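## Task

In the green crate, get the thin flat slip sheet lying flat on the crate floor with the finned metal heat sink standing upright on top of it, fins pointing up, and leave the green crate sitting level on the table.

## Robot and tools

ROBOT. Two FANUC CRX arms. left_arm has a two-finger Robotiq gripper; right_arm has a suction cup. Calibrated bases in the scene frame: left_arm (+0.042, +0.429, 0) m, right_arm (+0.048, -0.431, 0) m, both turned only slightly about z.

FRAME. Scene frame: origin at table-top height midway between the nominal bases, +x out over the table, +z up, left_arm on the +y side (image left/right may not match). All reported positions, quaternions (wxyz) and all offsets use these axes. Turns happen about the Hand target's position. Reported poses can be off by a few cm, more at long reach.

ROW LAYOUT (used by execute_actions and move). One row of 16 numbers covers both arms, always all 16, each in [-1, 1]: left dx, dy, dz, rx, ry, rz, gripper position, force_limit, speed, then right dx, dy, dz, rx, ry, rz, suction. The six pose numbers per arm are offsets, not poses: they count from that arm's Hand target as it stood when the action or move began. Scale: 1.0 = 0.6 m for dx/dy/dz and 180 degrees for rx/ry/rz (a rotation vector). Sending all six as 0 re-requests the current Hand target. Gripper position is absolute: +1 fully open (85 mm), about -0.8 pads touching, -1 squeeze until blocked. force_limit and speed (both start at +1) shape the grip: slow and low gives roughly 30 N per pad, fast closes from well open give 200 N or more; finger speed runs about 20 to 150 mm/s. New force_limit/speed apply only when position changes by at least 0.01. Suction: above 0.01 on, 0.01 or below off; it latches. Repeat the previous gripper and suction numbers to keep them; 0 there is an actual command.

execute_actions(actions, cameras). actions is a list of actions; each action is a table of up to 15 rows, one row per 1/30 s step, the last row held to fill 15 steps (0.5 s). Every row in an action is measured from the start-of-action Hand target, so repeating an offset in a new action moves further. Empty list just returns state and images. cameras: list of names (cam_low, cam_left_wrist, cam_right_wrist), omit/null/["all"] for all, [] for none.

move(target, speed, blend, stop_force, zero, blocking, cameras). target: one 16-number row or up to 15 rows; every row's offsets are from the same Hand targets at the move's start, not chained. Paths are straight lines, no obstacle avoidance, max 10 s total. speed: m/s, 0.002 to 1, default 0.25 (turns up to twice that in rad/s); one value or one per target. blend: metres of corner rounding per target, default 0. stop_force: 12 to 80 N, ends an arm's path when it feels that much resistance along its travel; it is unreliable while the hand turns, near singular or stretched poses, and against loose items; the arm still presses after stopping, so use it only with slow moves and small values, and omit it when backing away from contact. zero (default true) re-zeros the force reading before the move. blocking=false returns after 0.5 s while the move runs (not allowed with stop_force). The result adds a move: line such as done, off_target, moving, held or fault, plus limits (paced = pose clipped, held = steps withheld).

wait(seconds 0 to 10): let time pass holding commands. stop(): brake a running move. zoom_image(camera, region [x0, y0, x1, y1] pixels, max 504x504) on the latest image. finished_scene(scene = current scene number): ends it irreversibly; the goal must hold without the robot. read_manual only gives licences.

CONTROL. Each step the command is clipped to 70 mm and 16 degrees from the measured pose, so one action may fall short; Hand target in the result is the clipped last command. Hands often settle short; resend the gap as an offset. To stop pressing on something, command the target back behind the hand.

GRIPPER. Fingers point along gripper +z, close along its y. The reported point sits between the closed pads; tips extend 19 mm past it closed, 6 mm open. A side block sticks out about 10 cm along gripper +x. To grip: send -1 and hold it; object_status 2 means closed on something, 3 means reached target or pads met (thin items may still be held), 1 blocked while opening, 0 moving. position_measured counts: 3 open, 78 ≈ 60 mm, 130 ≈ 40 mm, 180 ≈ 20 mm, 230 pads together.

SUCTION. Cup rim 41 mm; needs a smooth flat patch fully under the rim, away from holes and edges. suction_measured near 0 = no seal, 0.83+ = airtight; part_present 1 at 0.50, drops at 0.45. Held parts ride up to 16 mm closer than the cup point. Tool body widens to 9 cm about 3 cm behind the rim. Release by setting the part down, then suction off; back away 22 mm to clear. A cup sealed to the table pins the tool until suction is off.

SAFETY. 150 N on any part of an arm, or joint torque at its limit (145 N m big joints, 36.4 N m wrist joints, load weight included), stops that arm for 10 s. Avoid drops, releasing moving parts, fast impacts, hard presses, heavy grips on parts still resting on something, arm-to-arm contact (the clearance check does not guard the two tool ends), and anything leaving the table. Stretched arms and long holds heat motors; a MOTOR HOT line warns before a 30 to 60 s lockout. Loose objects may get nudged occasionally. Thinking time lets the simulation run.

RESULTS also show Joint velocities ("within noise" = still), flange force along tool axes (noisy; "no reading" possible), step readings for execute_actions, and three 896x504 images with camera calibration.

Each tool is called by a JSON object that holds its "method" and its "body", one argument or row to a line.

## Session

{"method": "execute_actions", "body": {
  "actions": []
}}

Scene clock: 0.00 s.
left_arm: end_effector_position=(+0.1497, +0.7718, +0.1087) position_measured=3 object_status=3 end_effector_quat_wxyz=(-0.376, +0.081, +0.896, +0.223) | right_arm: end_effector_position=(+0.9298, -0.3096, +0.3683) suction_measured=0.01 part_present=0 end_effector_quat_wxyz=(+0.387, -0.174, +0.713, +0.558)
Joint positions: left_arm=[0.781 0.061 -0.427 -0.912 -1.383 -0.65] | right_arm=[-0.13 0.99 1.24 -1.445 -1.405 0.578]
Joint velocities: within noise
Flange force (N): no reading
Hand target: left_arm +0.1497, +0.7718, +0.1087; -0.376, +0.081, +0.896, +0.223 | right_arm +0.9298, -0.3096, +0.3683; +0.387, -0.174, +0.713, +0.558

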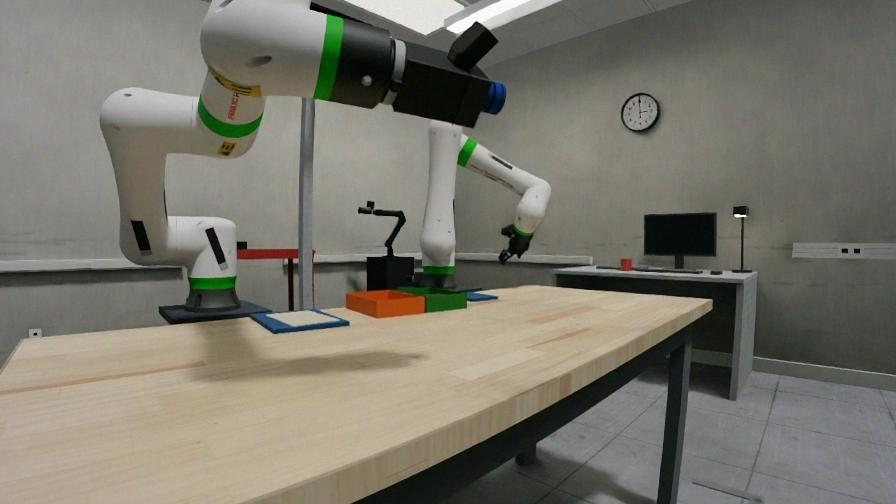

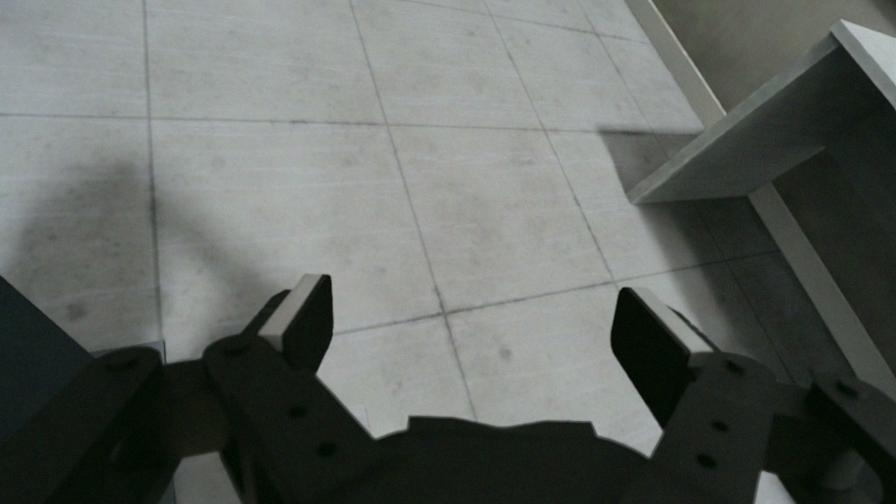

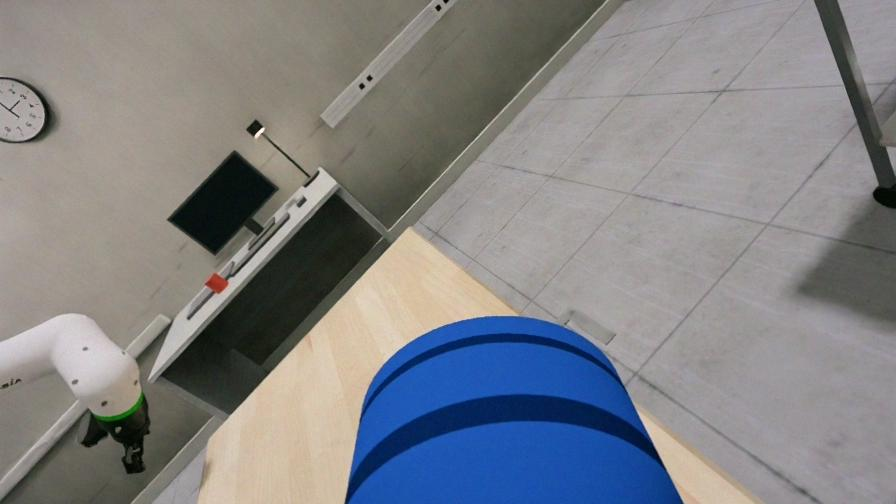

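{"method": "zoom_image", "body": {
  "camera": "cam_low",
  "region": [230, 250, 530, 350]
}}

Scaled by 1.680 from the camera's 896x504 image, which has a finer 1280x720 frame.

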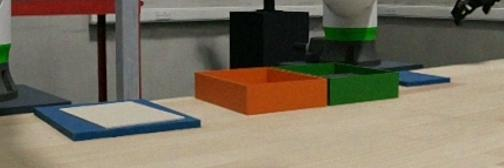

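{"method": "move", "body": {
  "target": [0,0,0,0,0,0,1,1,1,-0.467,0.433,0.087,-0.394,0.273,-0.123,0],
  "speed": 0.25
}}

Scene clock: 44.10 s.
left_arm: end_effector_position=(+0.1497, +0.7718, +0.1087) position_measured=3 object_status=3 end_effector_quat_wxyz=(-0.376, +0.081, +0.896, +0.223) | right_arm: end_effector_position=(+0.6485, -0.0505, +0.4195) suction_measured=0.01 part_present=0 end_effector_quat_wxyz=(+0.063, +0.000, +0.997, +0.038)
Joint positions: left_arm=[0.781 0.061 -0.427 -0.912 -1.383 -0.65] | right_arm=[0.806 0.876 1.525 0.036 -2.074 -0.742]
Joint velocities: within noise
Flange force (N): left_arm=[4.3 -0.1 -1.6] | right_arm=no reading
Hand target: left_arm +0.1497, +0.7718, +0.1087; -0.376, +0.081, +0.896, +0.223 | right_arm +0.6496, -0.0498, +0.4205; +0.000, +0.000, +1.000, -0.001
Off the commanded pose: left_arm 0.000 m, 0 deg | right_arm 0.002 m, 9 deg.
elbow stopped short (right arm): the move would have taken joint 3 (elbow) straighter than the controller allows.
elbow read too straight (right arm): the controller reads joint 3 (elbow) straighter than it allows; while it does, the hand can move without a command.
move: off_target (right_arm)
camera_calibration:
cam_right_wrist: T_world_to_cam=[[0.0196509, -0.999162, -0.0359043, -0.0409868], [-0.939511, -0.0307363, 0.341138, 0.492349], [-0.341956, 0.0270288, -0.939327, 0.689502], [0, 0, 0, 1]] pos_world=[0.699152, -0.0444559, 0.478238]

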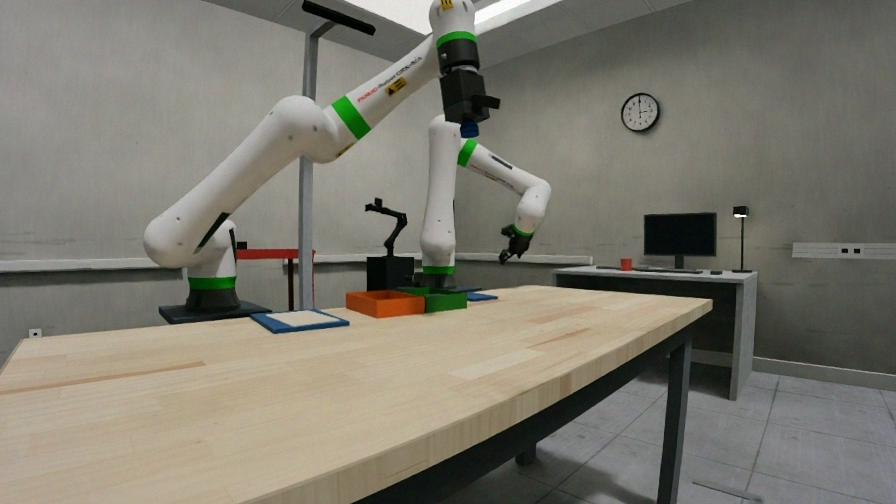

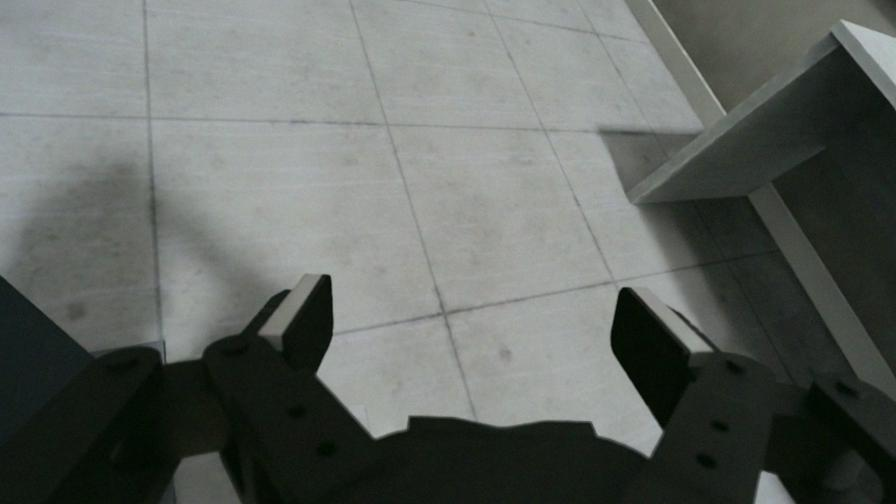

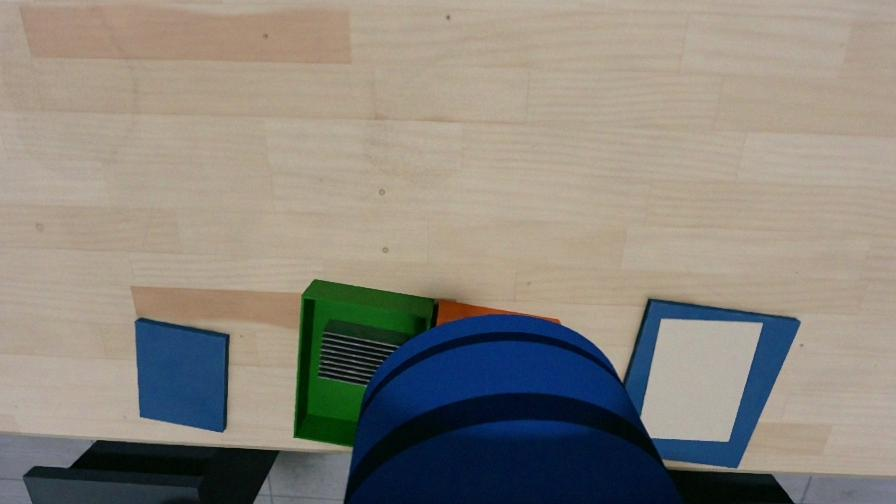

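{"method": "move", "body": {
  "target": [0,0,0,0,0,0,1,1,1,-0.25,0.117,0,0,0,0,0],
  "speed": 0.25
}}

{"method": "zoom_image", "body": {
  "camera": "cam_right_wrist",
  "region": [210, 130, 610, 355]
}}

Scene clock: 67.90 s.
left_arm: end_effector_position=(+0.1497, +0.7718, +0.1087) position_measured=3 object_status=3 end_effector_quat_wxyz=(-0.376, +0.081, +0.896, +0.223) | right_arm: end_effector_position=(+0.4996, +0.0204, +0.4205) suction_measured=0.01 part_present=0 end_effector_quat_wxyz=(+0.000, +0.000, +1.000, -0.001)
Joint positions: left_arm=[0.781 0.061 -0.427 -0.912 -1.383 -0.65] | right_arm=[1.034 0.646 1.138 0 -2.064 -0.99]
Joint velocities: within noise
Flange force (N): left_arm=[4.4 0.3 -1.6] | right_arm=no reading
Hand target: left_arm +0.1497, +0.7718, +0.1087; -0.376, +0.081, +0.896, +0.223 | right_arm +0.4996, +0.0204, +0.4205; +0.000, +0.000, +1.000, -0.001
Off the commanded pose: left_arm 0.000 m, 0 deg | right_arm 0.000 m, 0 deg.
move: done
camera_calibration:
cam_right_wrist: T_world_to_cam=[[0.0197744, -0.998994, 0.0402392, 0.00070755], [-0.888172, 0.000928092, 0.459509, 0.278203], [-0.459085, -0.0448258, -0.887261, 0.675692], [0, 0, 0, 1]] pos_world=[0.557278, 0.0307371, 0.47165]

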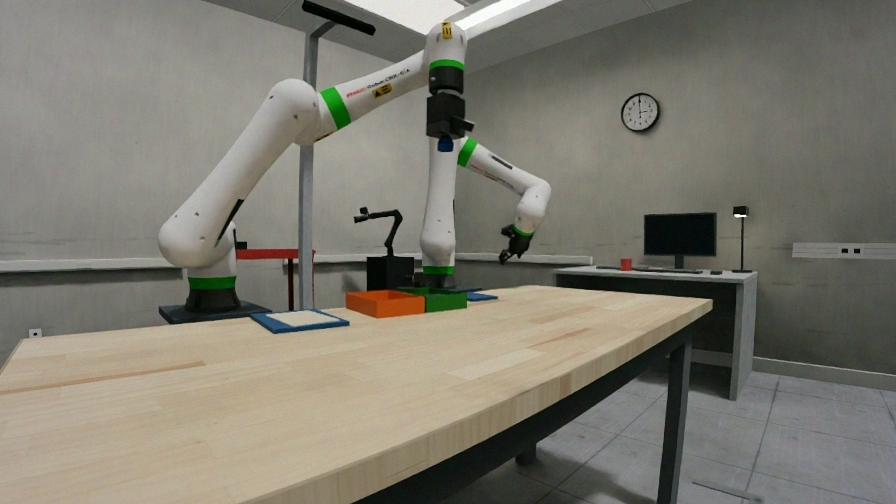

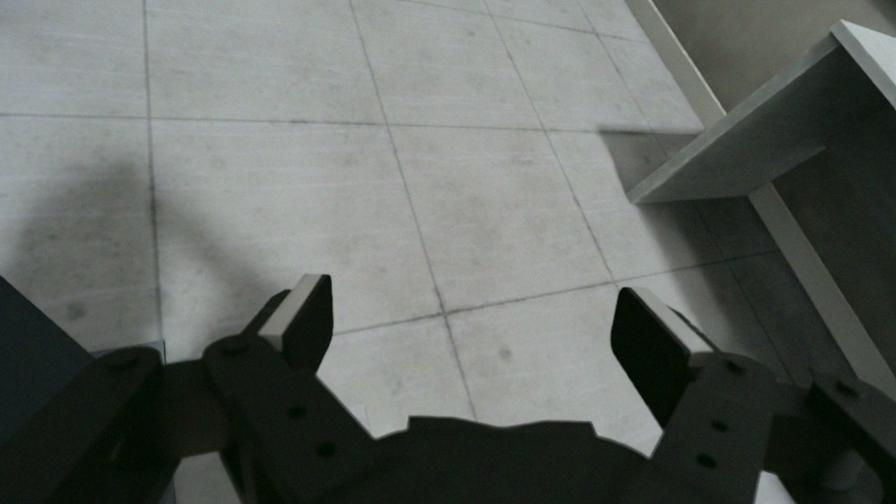

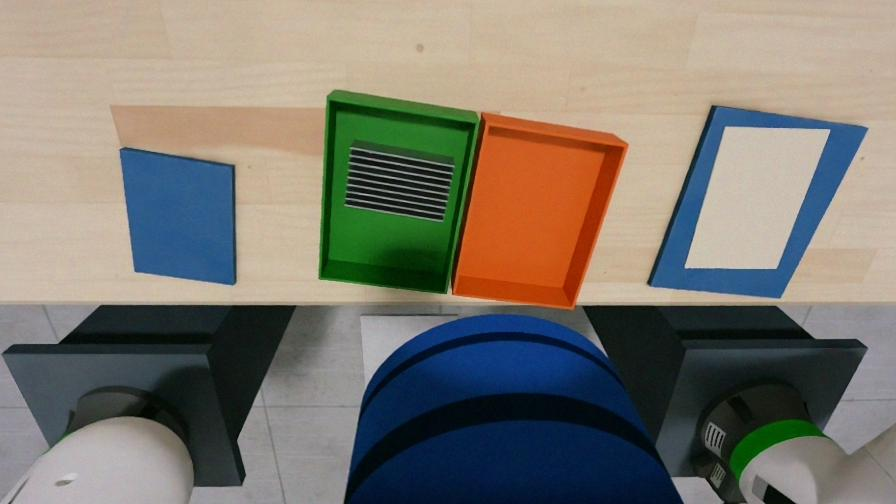

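Scaled by 1.260 from the camera's 896x504 image, which has a finer 1280x720 frame.

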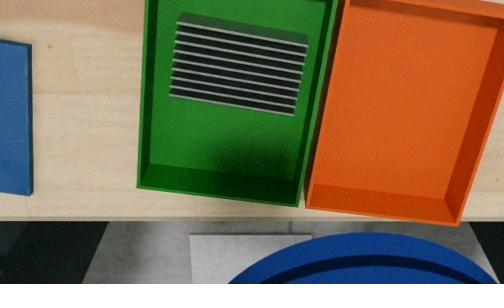

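{"method": "move", "body": {
  "target": [0.333,-0.583,0.233,-0.3114,-0.0558,-0.4523,1,1,1,-0.2,-0.574,-0.434,0,0,0,0],
  "speed": 0.3
}}

Scene clock: 119.43 s.
left_arm: end_effector_position=(+0.3495, +0.4220, +0.2485) position_measured=3 object_status=3 end_effector_quat_wxyz=(+0.000, +0.756, +0.654, +0.000) | right_arm: end_effector_position=(+0.3796, -0.3240, +0.1602) suction_measured=0.01 part_present=0 end_effector_quat_wxyz=(+0.000, +0.000, +1.000, -0.001)
Joint positions: left_arm=[0.399 -0.378 -0.39 0 -1.559 -2.131] | right_arm=[0.739 -0.211 -0.52 0.001 -1.263 -0.695]
Joint velocities: within noise
Flange force (N): left_arm=[2.5 -3.1 -3.4] | right_arm=[3.2 0.5 0.4]
Hand target: left_arm +0.3495, +0.4220, +0.2485; +0.000, +0.756, +0.654, +0.000 | right_arm +0.3796, -0.3240, +0.1601; +0.000, +0.000, +1.000, -0.001
Off the commanded pose: left_arm 0.000 m, 0 deg | right_arm 0.000 m, 0 deg.
move: done
camera_calibration:
cam_left_wrist: T_world_to_cam=[[0.995806, -0.0913125, -0.00577664, -0.299516], [-0.0840709, -0.93809, 0.336034, 0.365445], [-0.0361031, -0.334139, -0.941832, 0.511691], [0, 0, 0, 1]] pos_world=[0.347457, 0.486446, 0.357395]
cam_right_wrist: T_world_to_cam=[[0.0198132, -0.99899, 0.0403294, -0.330532], [-0.888234, 0.000929075, 0.45939, 0.29174], [-0.458963, -0.0449239, -0.887319, 0.374095], [0, 0, 0, 1]] pos_world=[0.437378, -0.313663, 0.21125]

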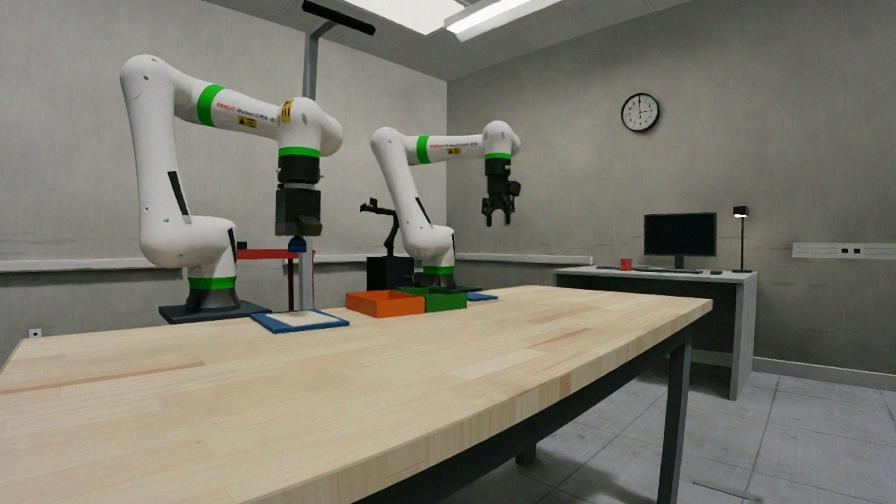

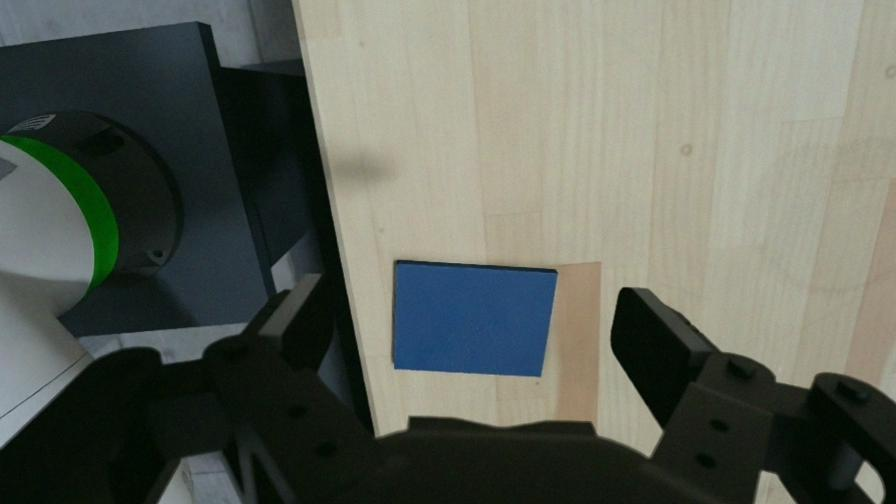

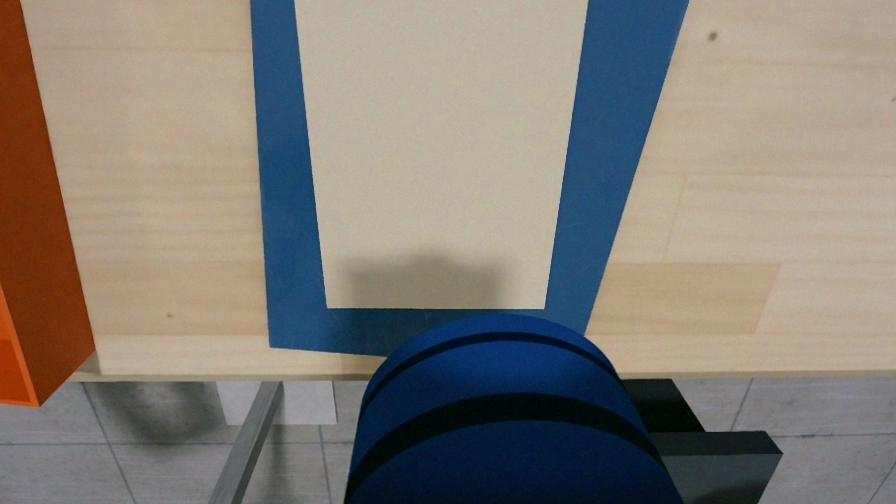

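{"method": "move", "body": {
  "target": [0.097,-0.61,-0.08,0,0,0,1,1,1,0.001,0.005,-0.21,0,0,0,1],
  "speed": 0.25
}}

{"method": "zoom_image", "body": {
  "camera": "cam_left_wrist",
  "region": [200, 100, 700, 400]
}}

Scene clock: 131.20 s.
left_arm: end_effector_position=(+0.4077, +0.0560, +0.2005) position_measured=3 object_status=3 end_effector_quat_wxyz=(+0.000, +0.756, +0.654, +0.000) | right_arm: end_effector_position=(+0.3802, -0.3210, +0.0341) suction_measured=0.01 part_present=0 end_effector_quat_wxyz=(+0.000, +0.000, +1.000, -0.001)
Joint positions: left_arm=[-0.559 0.201 0.028 0.001 -1.398 -1.173] | right_arm=[0.744 -0.031 -0.697 0.001 -0.906 -0.701]
Joint velocities: within noise
Flange force (N): left_arm=[2.1 -1.0 -3.3] | right_arm=[2.8 1.3 -1.4]
Hand target: left_arm +0.4077, +0.0560, +0.2005; +0.000, +0.756, +0.654, +0.000 | right_arm +0.3802, -0.3210, +0.0341; +0.000, +0.000, +1.000, -0.001
Off the commanded pose: left_arm 0.000 m, 0 deg | right_arm 0.000 m, 0 deg.
move: done
camera_calibration:
cam_left_wrist: T_world_to_cam=[[0.995797, -0.0914121, -0.00573101, -0.391268], [-0.0841765, -0.938049, 0.336122, 0.0431449], [-0.0361016, -0.334227, -0.941801, 0.346293], [0, 0, 0, 1]] pos_world=[0.405757, 0.120446, 0.309394]
cam_right_wrist: T_world_to_cam=[[0.0198597, -0.998995, 0.0401919, -0.322373], [-0.888191, 0.000828674, 0.459473, 0.350007], [-0.459044, -0.0448231, -0.887282, 0.262726], [0, 0, 0, 1]] pos_world=[0.437878, -0.310563, 0.0852497]

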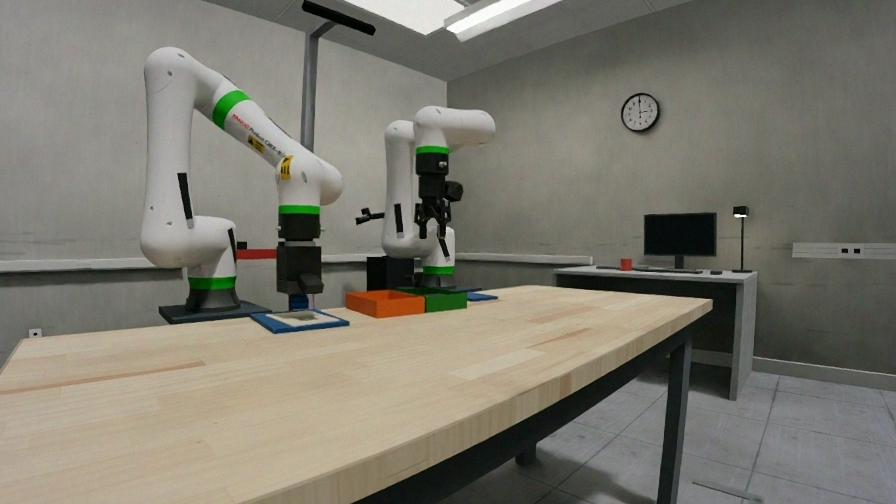

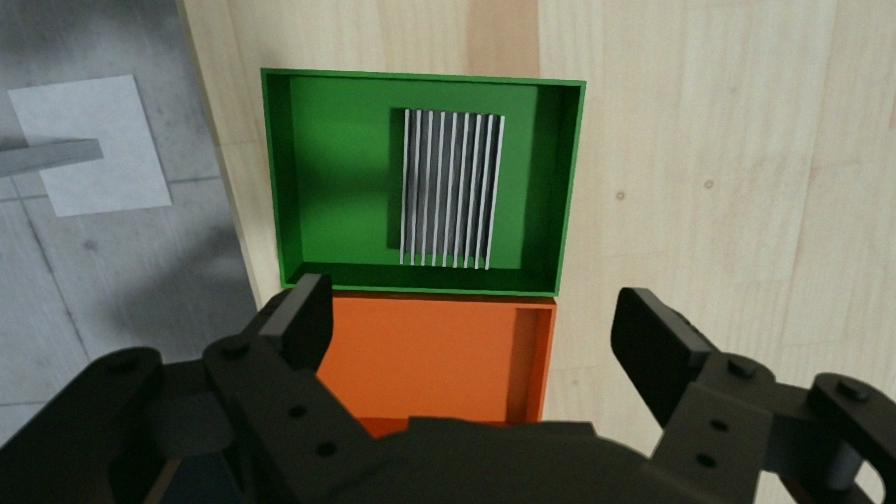

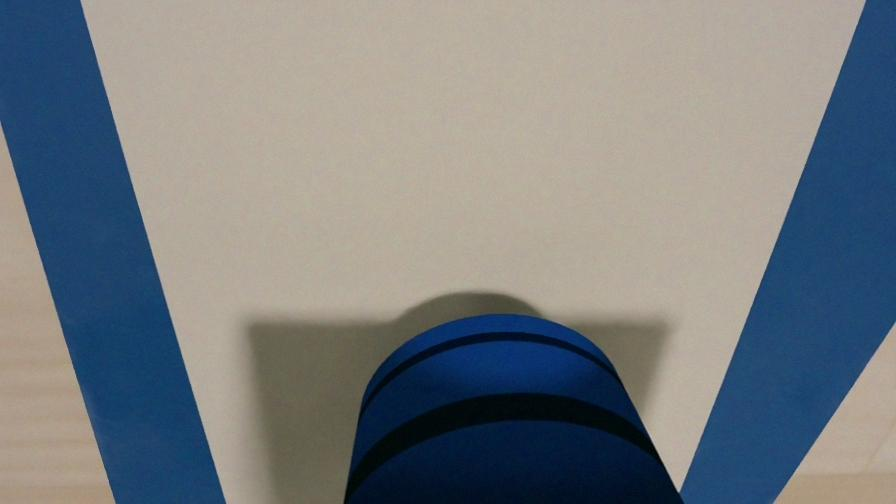

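Scaled by 1.008 from the camera's 896x504 image, which has a finer 1280x720 frame.

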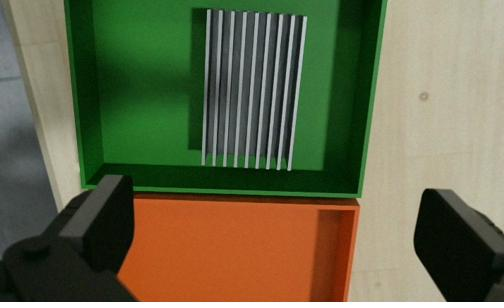

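{"method": "move", "body": {
  "target": [-0.0095,0.01,-0.2175,0,0,0,1,1,1,0,0,-0.015,0,0,0,1],
  "speed": 0.2
}}

{"method": "zoom_image", "body": {
  "camera": "cam_left_wrist",
  "region": [200, 0, 700, 400]
}}

{"method": "zoom_image", "body": {
  "camera": "cam_low",
  "region": [340, 170, 500, 330]
}}

Scene clock: 158.10 s.
left_arm: end_effector_position=(+0.4020, +0.0620, +0.0700) position_measured=3 object_status=3 end_effector_quat_wxyz=(+0.000, +0.756, +0.654, +0.000) | right_arm: end_effector_position=(+0.3802, -0.3210, +0.0251) suction_measured=0.01 part_present=0 end_effector_quat_wxyz=(+0.000, +0.000, +1.000, -0.001)
Joint positions: left_arm=[-0.555 0.283 -0.191 0.001 -1.097 -1.177] | right_arm=[0.744 -0.013 -0.706 0.001 -0.879 -0.701]
Joint velocities: within noise
Flange force (N): left_arm=[1.3 -0.1 -3.8] | right_arm=[3.5 1.3 -2.3]
Hand target: left_arm +0.4020, +0.0620, +0.0700; +0.000, +0.756, +0.654, +0.000 | right_arm +0.3802, -0.3210, +0.0251; +0.000, +0.000, +1.000, -0.001
Off the commanded pose: left_arm 0.000 m, 0 deg | right_arm 0.000 m, 0 deg.
move: done
camera_calibration:
cam_left_wrist: T_world_to_cam=[[0.995793, -0.0914459, -0.00582463, -0.385768], [-0.0841768, -0.938046, 0.33613, 0.092122], [-0.0362015, -0.334226, -0.941798, 0.225321], [0, 0, 0, 1]] pos_world=[0.400057, 0.126446, 0.178994]
cam_right_wrist: T_world_to_cam=[[0.0197706, -0.998995, 0.0402371, -0.322076], [-0.888193, 0.000928509, 0.459469, 0.354175], [-0.459045, -0.0448223, -0.887282, 0.254736], [0, 0, 0, 1]] pos_world=[0.437878, -0.310663, 0.0762496]

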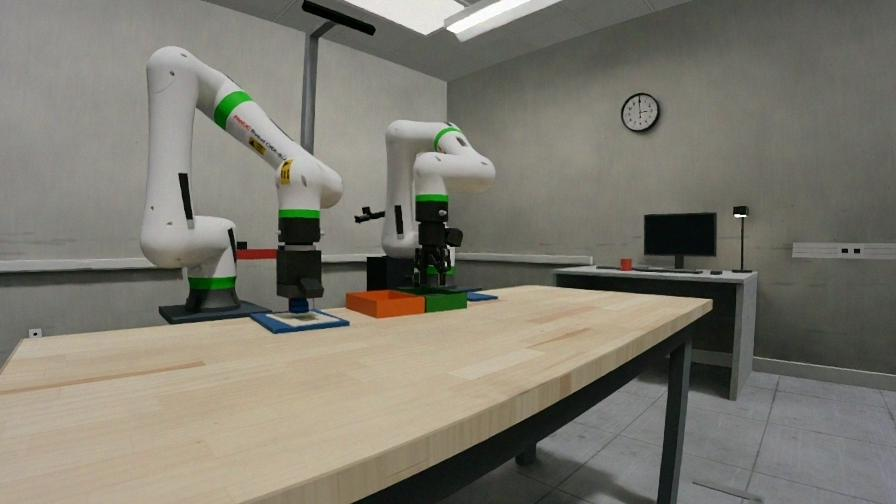

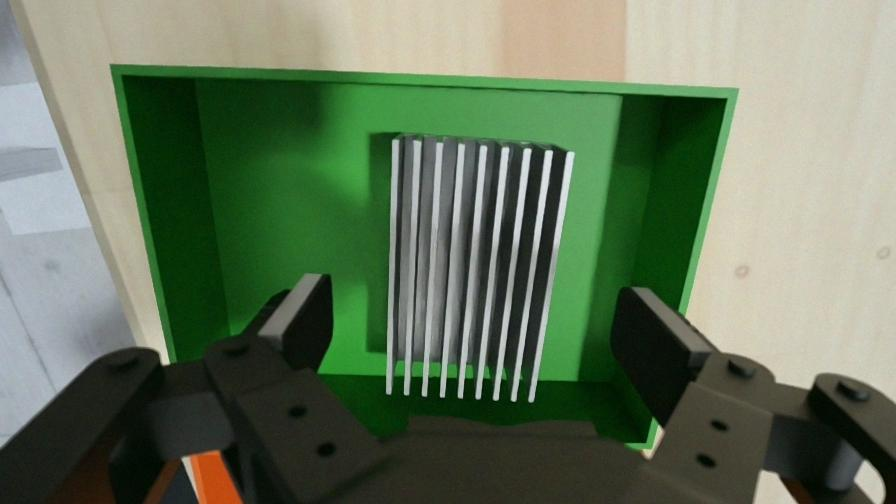

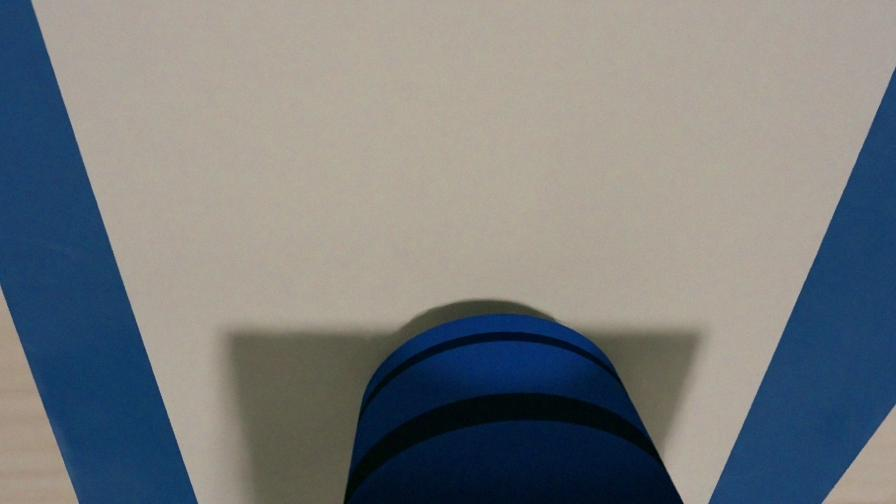

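Scaled by 1.008 from the camera's 896x504 image, which has a finer 1280x720 frame.

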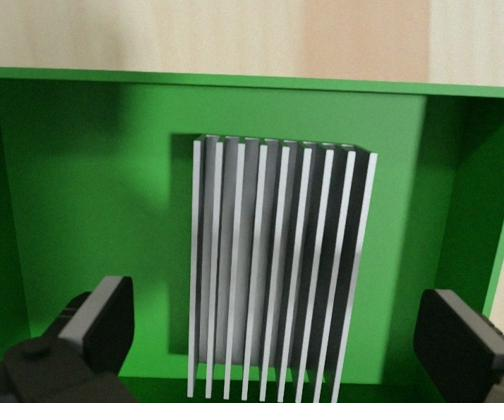

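Scaled by 3.150 from the camera's 896x504 image, which has a finer 1280x720 frame.

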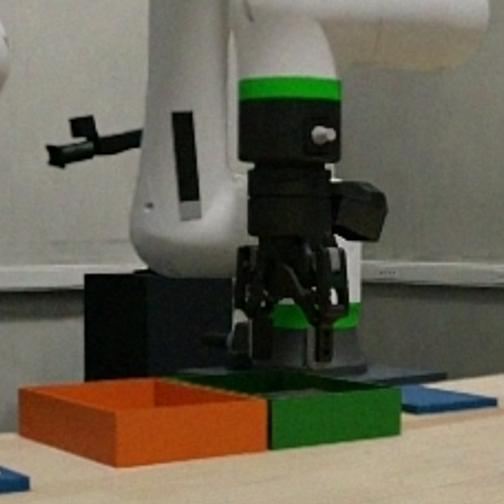

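{"method": "move", "body": {
  "target": [0.001,-0.002,-0.0717,0,0,-0.001,1,-1,-1,0,0,-0.05,0,0,0,1],
  "speed": 0.02,
  "stop_force": 13
}}

Scene clock: 181.90 s.
left_arm: end_effector_position=(+0.4026, +0.0608, +0.0270) position_measured=3 object_status=3 end_effector_quat_wxyz=(+0.000, +0.758, +0.653, +0.000) | right_arm: end_effector_position=(+0.3803, -0.3210, -0.0044) suction_measured=0.91 part_present=1 end_effector_quat_wxyz=(+0.000, +0.000, +1.000, -0.001)
Joint positions: left_arm=[-0.556 0.339 -0.231 0.001 -1 -1.179] | right_arm=[0.744 0.052 -0.733 0.001 -0.787 -0.701]
Joint velocities: within noise
Flange force (N): left_arm=[1.4 -0.6 -4.1] | right_arm=[9.3 1.1 -26.2]
Hand target: left_arm +0.4026, +0.0608, +0.0270; +0.000, +0.758, +0.653, +0.000 | right_arm +0.3802, -0.3210, -0.0044; +0.000, +0.000, +1.000, -0.001
Off the commanded pose: left_arm 0.000 m, 0 deg | right_arm 0.000 m, 0 deg.
move: contact (right_arm)
camera_calibration:
cam_left_wrist: T_world_to_cam=[[0.995507, -0.0945158, -0.00577619, -0.386441], [-0.0870854, -0.937785, 0.336117, 0.106685], [-0.0371852, -0.334104, -0.941802, 0.184736], [0, 0, 0, 1]] pos_world=[0.400865, 0.125244, 0.135894]
cam_right_wrist: T_world_to_cam=[[0.0199023, -0.99899, 0.0402842, -0.320949], [-0.888233, 0.000829237, 0.459393, 0.367808], [-0.458963, -0.0449247, -0.887319, 0.228541], [0, 0, 0, 1]] pos_world=[0.437978, -0.310663, 0.0467497]

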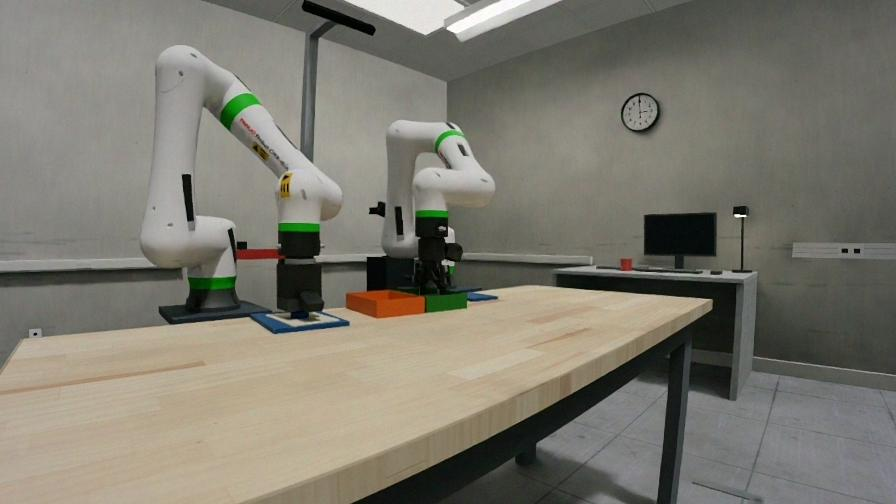

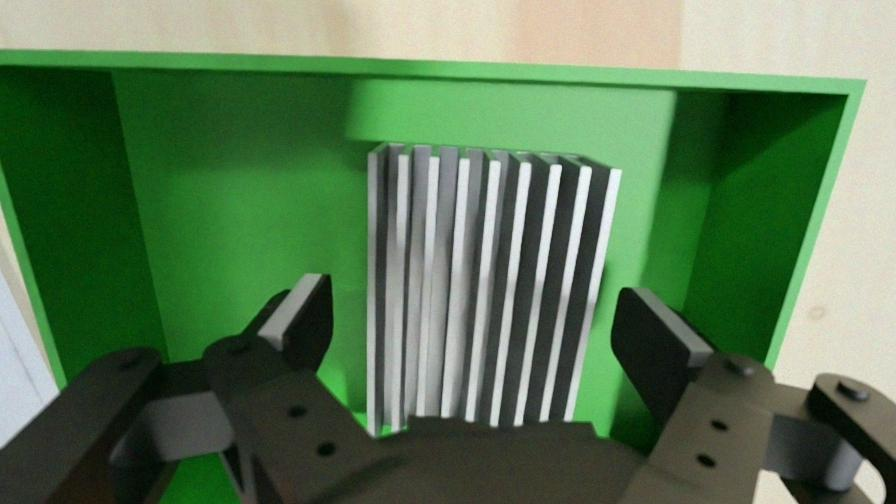

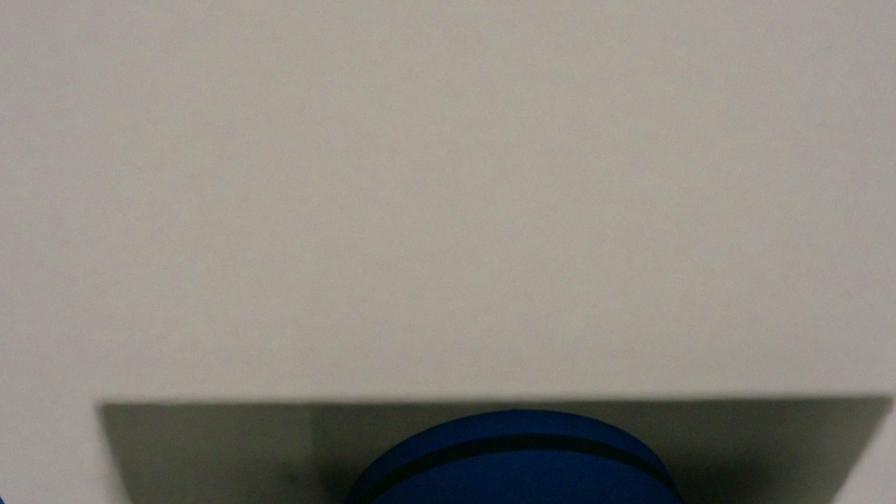

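{"method": "move", "body": {
  "target": [0,0,0,0,0,0,-1,-0.6,-1,0,0,0.12,0,0,0,1],
  "speed": 0.06
}}

Scene clock: 212.27 s.
left_arm: end_effector_position=(+0.4026, +0.0607, +0.0270) position_measured=78 object_status=0 end_effector_quat_wxyz=(+0.000, +0.757, +0.653, +0.000) | right_arm: end_effector_position=(+0.3803, -0.3210, +0.0676) suction_measured=0.91 part_present=1 end_effector_quat_wxyz=(+0.000, +0.000, +1.000, -0.001)
Joint positions: left_arm=[-0.556 0.339 -0.231 0.001 -1 -1.179] | right_arm=[0.744 -0.091 -0.658 0.001 -1.006 -0.701]
Joint velocities: within noise
Flange force (N): left_arm=[6.1 -3.4 -20.6] | right_arm=[2.8 2.0 -1.4]
Hand target: left_arm +0.4026, +0.0608, +0.0270; +0.000, +0.758, +0.653, +0.000 | right_arm +0.3802, -0.3210, +0.0676; +0.000, +0.000, +1.000, -0.001
Off the commanded pose: left_arm 0.000 m, 0 deg | right_arm 0.000 m, 0 deg.
move: done
camera_calibration:
cam_left_wrist: T_world_to_cam=[[0.995507, -0.0945136, -0.00576705, -0.386443], [-0.0870816, -0.937742, 0.336238, 0.106661], [-0.037187, -0.334225, -0.941759, 0.184746], [0, 0, 0, 1]] pos_world=[0.400865, 0.125243, 0.135894]
cam_right_wrist: T_world_to_cam=[[0.019768, -0.998994, 0.0402404, -0.323787], [-0.888234, 0.000928294, 0.45939, 0.334763], [-0.458965, -0.0448241, -0.887323, 0.292461], [0, 0, 0, 1]] pos_world=[0.437978, -0.310663, 0.11875]

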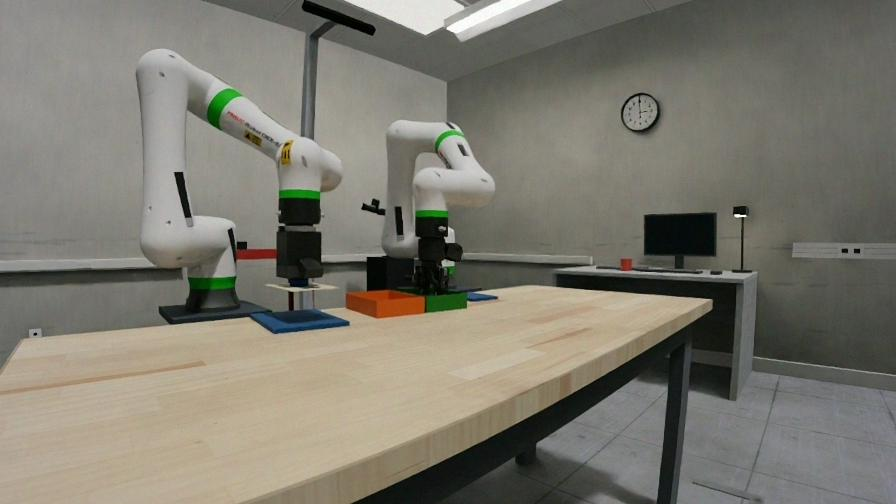

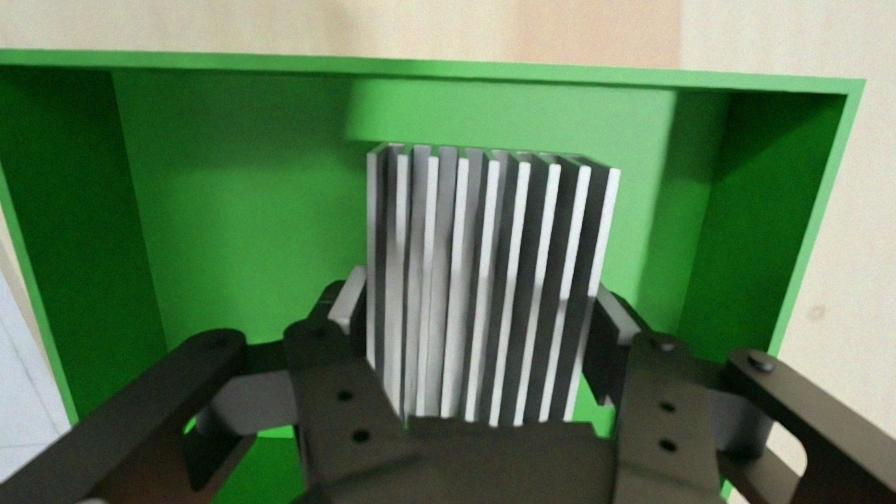

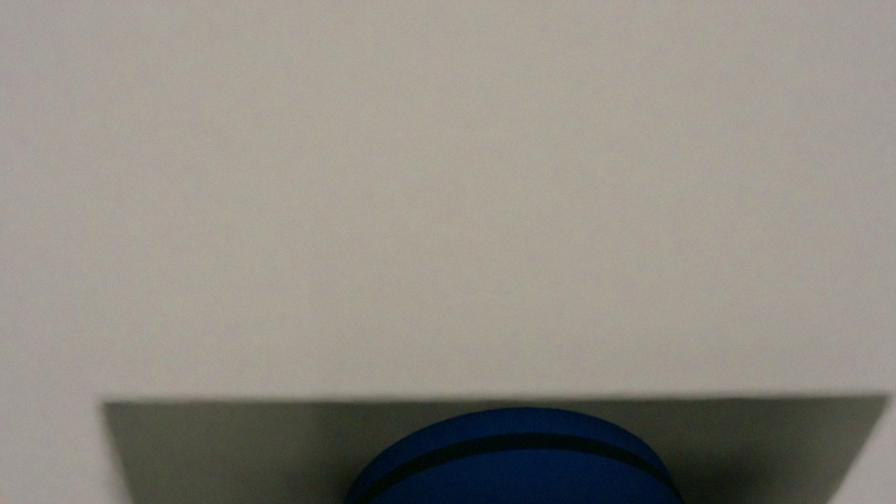

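{"method": "wait", "body": {
  "seconds": 0.2,
  "cameras": []
}}

Scene clock: 265.27 s.
left_arm: end_effector_position=(+0.4026, +0.0608, +0.0270) position_measured=78 object_status=2 end_effector_quat_wxyz=(+0.000, +0.758, +0.653, +0.000) | right_arm: end_effector_position=(+0.3802, -0.3210, +0.0676) suction_measured=0.91 part_present=1 end_effector_quat_wxyz=(+0.000, +0.000, +1.000, -0.001)
Joint positions: left_arm=[-0.556 0.339 -0.231 0.001 -1 -1.179] | right_arm=[0.744 -0.091 -0.658 0.001 -1.006 -0.701]
Joint velocities: within noise
Flange force (N): left_arm=[5.5 -3.2 -20.2] | right_arm=[2.4 1.6 -1.2]
Hand target: left_arm +0.4026, +0.0608, +0.0270; +0.000, +0.758, +0.653, +0.000 | right_arm +0.3802, -0.3210, +0.0676; +0.000, +0.000, +1.000, -0.001
Off the commanded pose: left_arm 0.000 m, 0 deg | right_arm 0.000 m, 0 deg.
wait: 0.20 s; at rest from the start
No camera images: "cameras" was empty.

{"method": "move", "body": {
  "target": [
    [0,0,0.29,0,0,0,-1,-0.6,-1,0,0,0.1,0,0,-0.04,1],
    [0.412,-0.018,0.372,0,0,0,-1,-0.6,-1,0,0.25,0.1,0,0,-0.04,1]
  ],
  "speed": [0.12,0.25],
  "blend": [0.03,0]
}}

Scene clock: 277.27 s.
left_arm: end_effector_position=(+0.6498, +0.0500, +0.2502) position_measured=78 object_status=2 end_effector_quat_wxyz=(+0.000, +0.758, +0.653, +0.000) | right_arm: end_effector_position=(+0.3802, -0.1710, +0.1276) suction_measured=0.91 part_present=1 end_effector_quat_wxyz=(+0.000, +0.063, +0.998, -0.001)
Joint positions: left_arm=[-0.39 0.757 0.942 0.001 -1.757 -1.344] | right_arm=[1.021 0.02 -0.393 0 -1.16 -1.102]
Joint velocities: within noise
Flange force (N): left_arm=no reading | right_arm=[2.5 -0.2 -0.9]
Hand target: left_arm +0.6498, +0.0500, +0.2502; +0.000, +0.758, +0.653, +0.000 | right_arm +0.3802, -0.1710, +0.1276; +0.000, +0.063, +0.998, -0.001
Off the commanded pose: left_arm 0.000 m, 0 deg | right_arm 0.000 m, 0 deg.
move: done
camera_calibration:
cam_left_wrist: T_world_to_cam=[[0.995507, -0.0945158, -0.00577619, -0.632262], [-0.0870854, -0.937785, 0.336117, 0.0430626], [-0.0371852, -0.334104, -0.941802, 0.400531], [0, 0, 0, 1]] pos_world=[0.648065, 0.114444, 0.359094]
cam_right_wrist: T_world_to_cam=[[-0.105518, -0.993606, 0.040174, -0.127705], [-0.881123, 0.112148, 0.459397, 0.323371], [-0.460965, 0.0130767, -0.887322, 0.363087], [0, 0, 0, 1]] pos_world=[0.438825, -0.167901, 0.17875]

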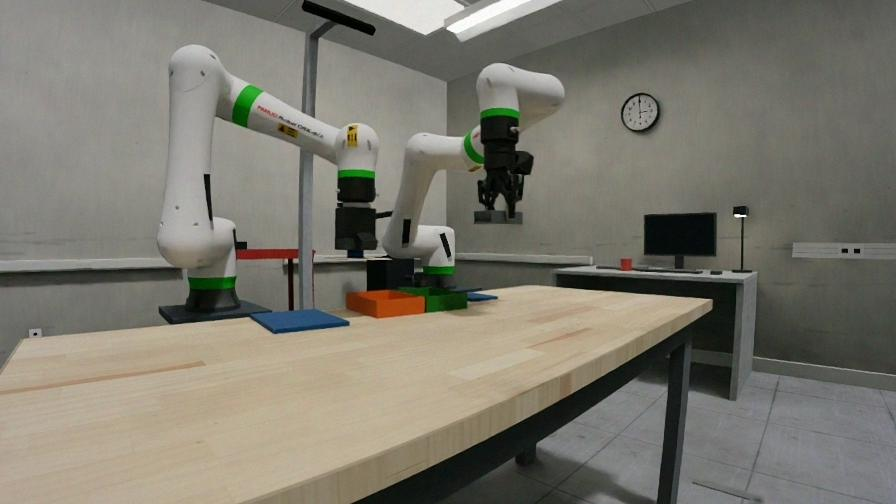

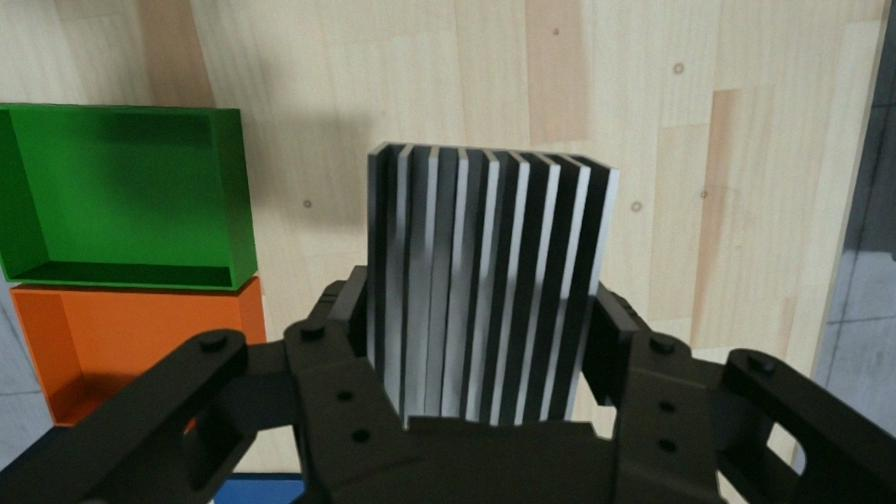

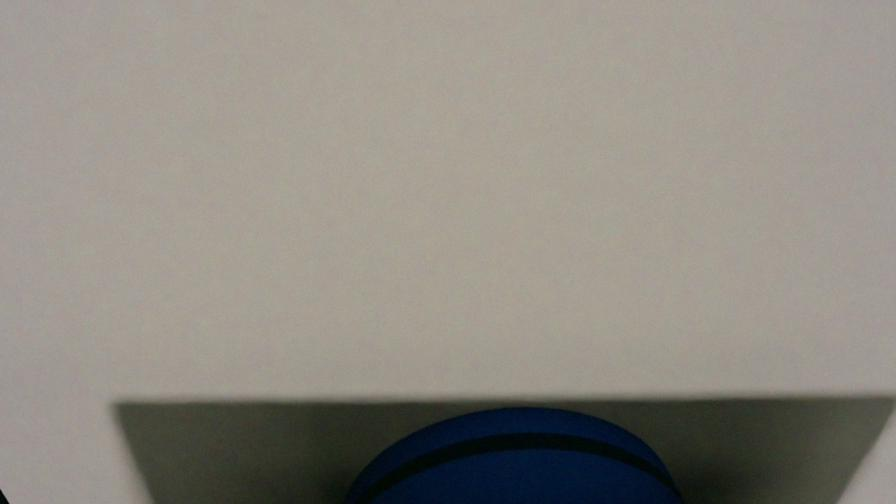

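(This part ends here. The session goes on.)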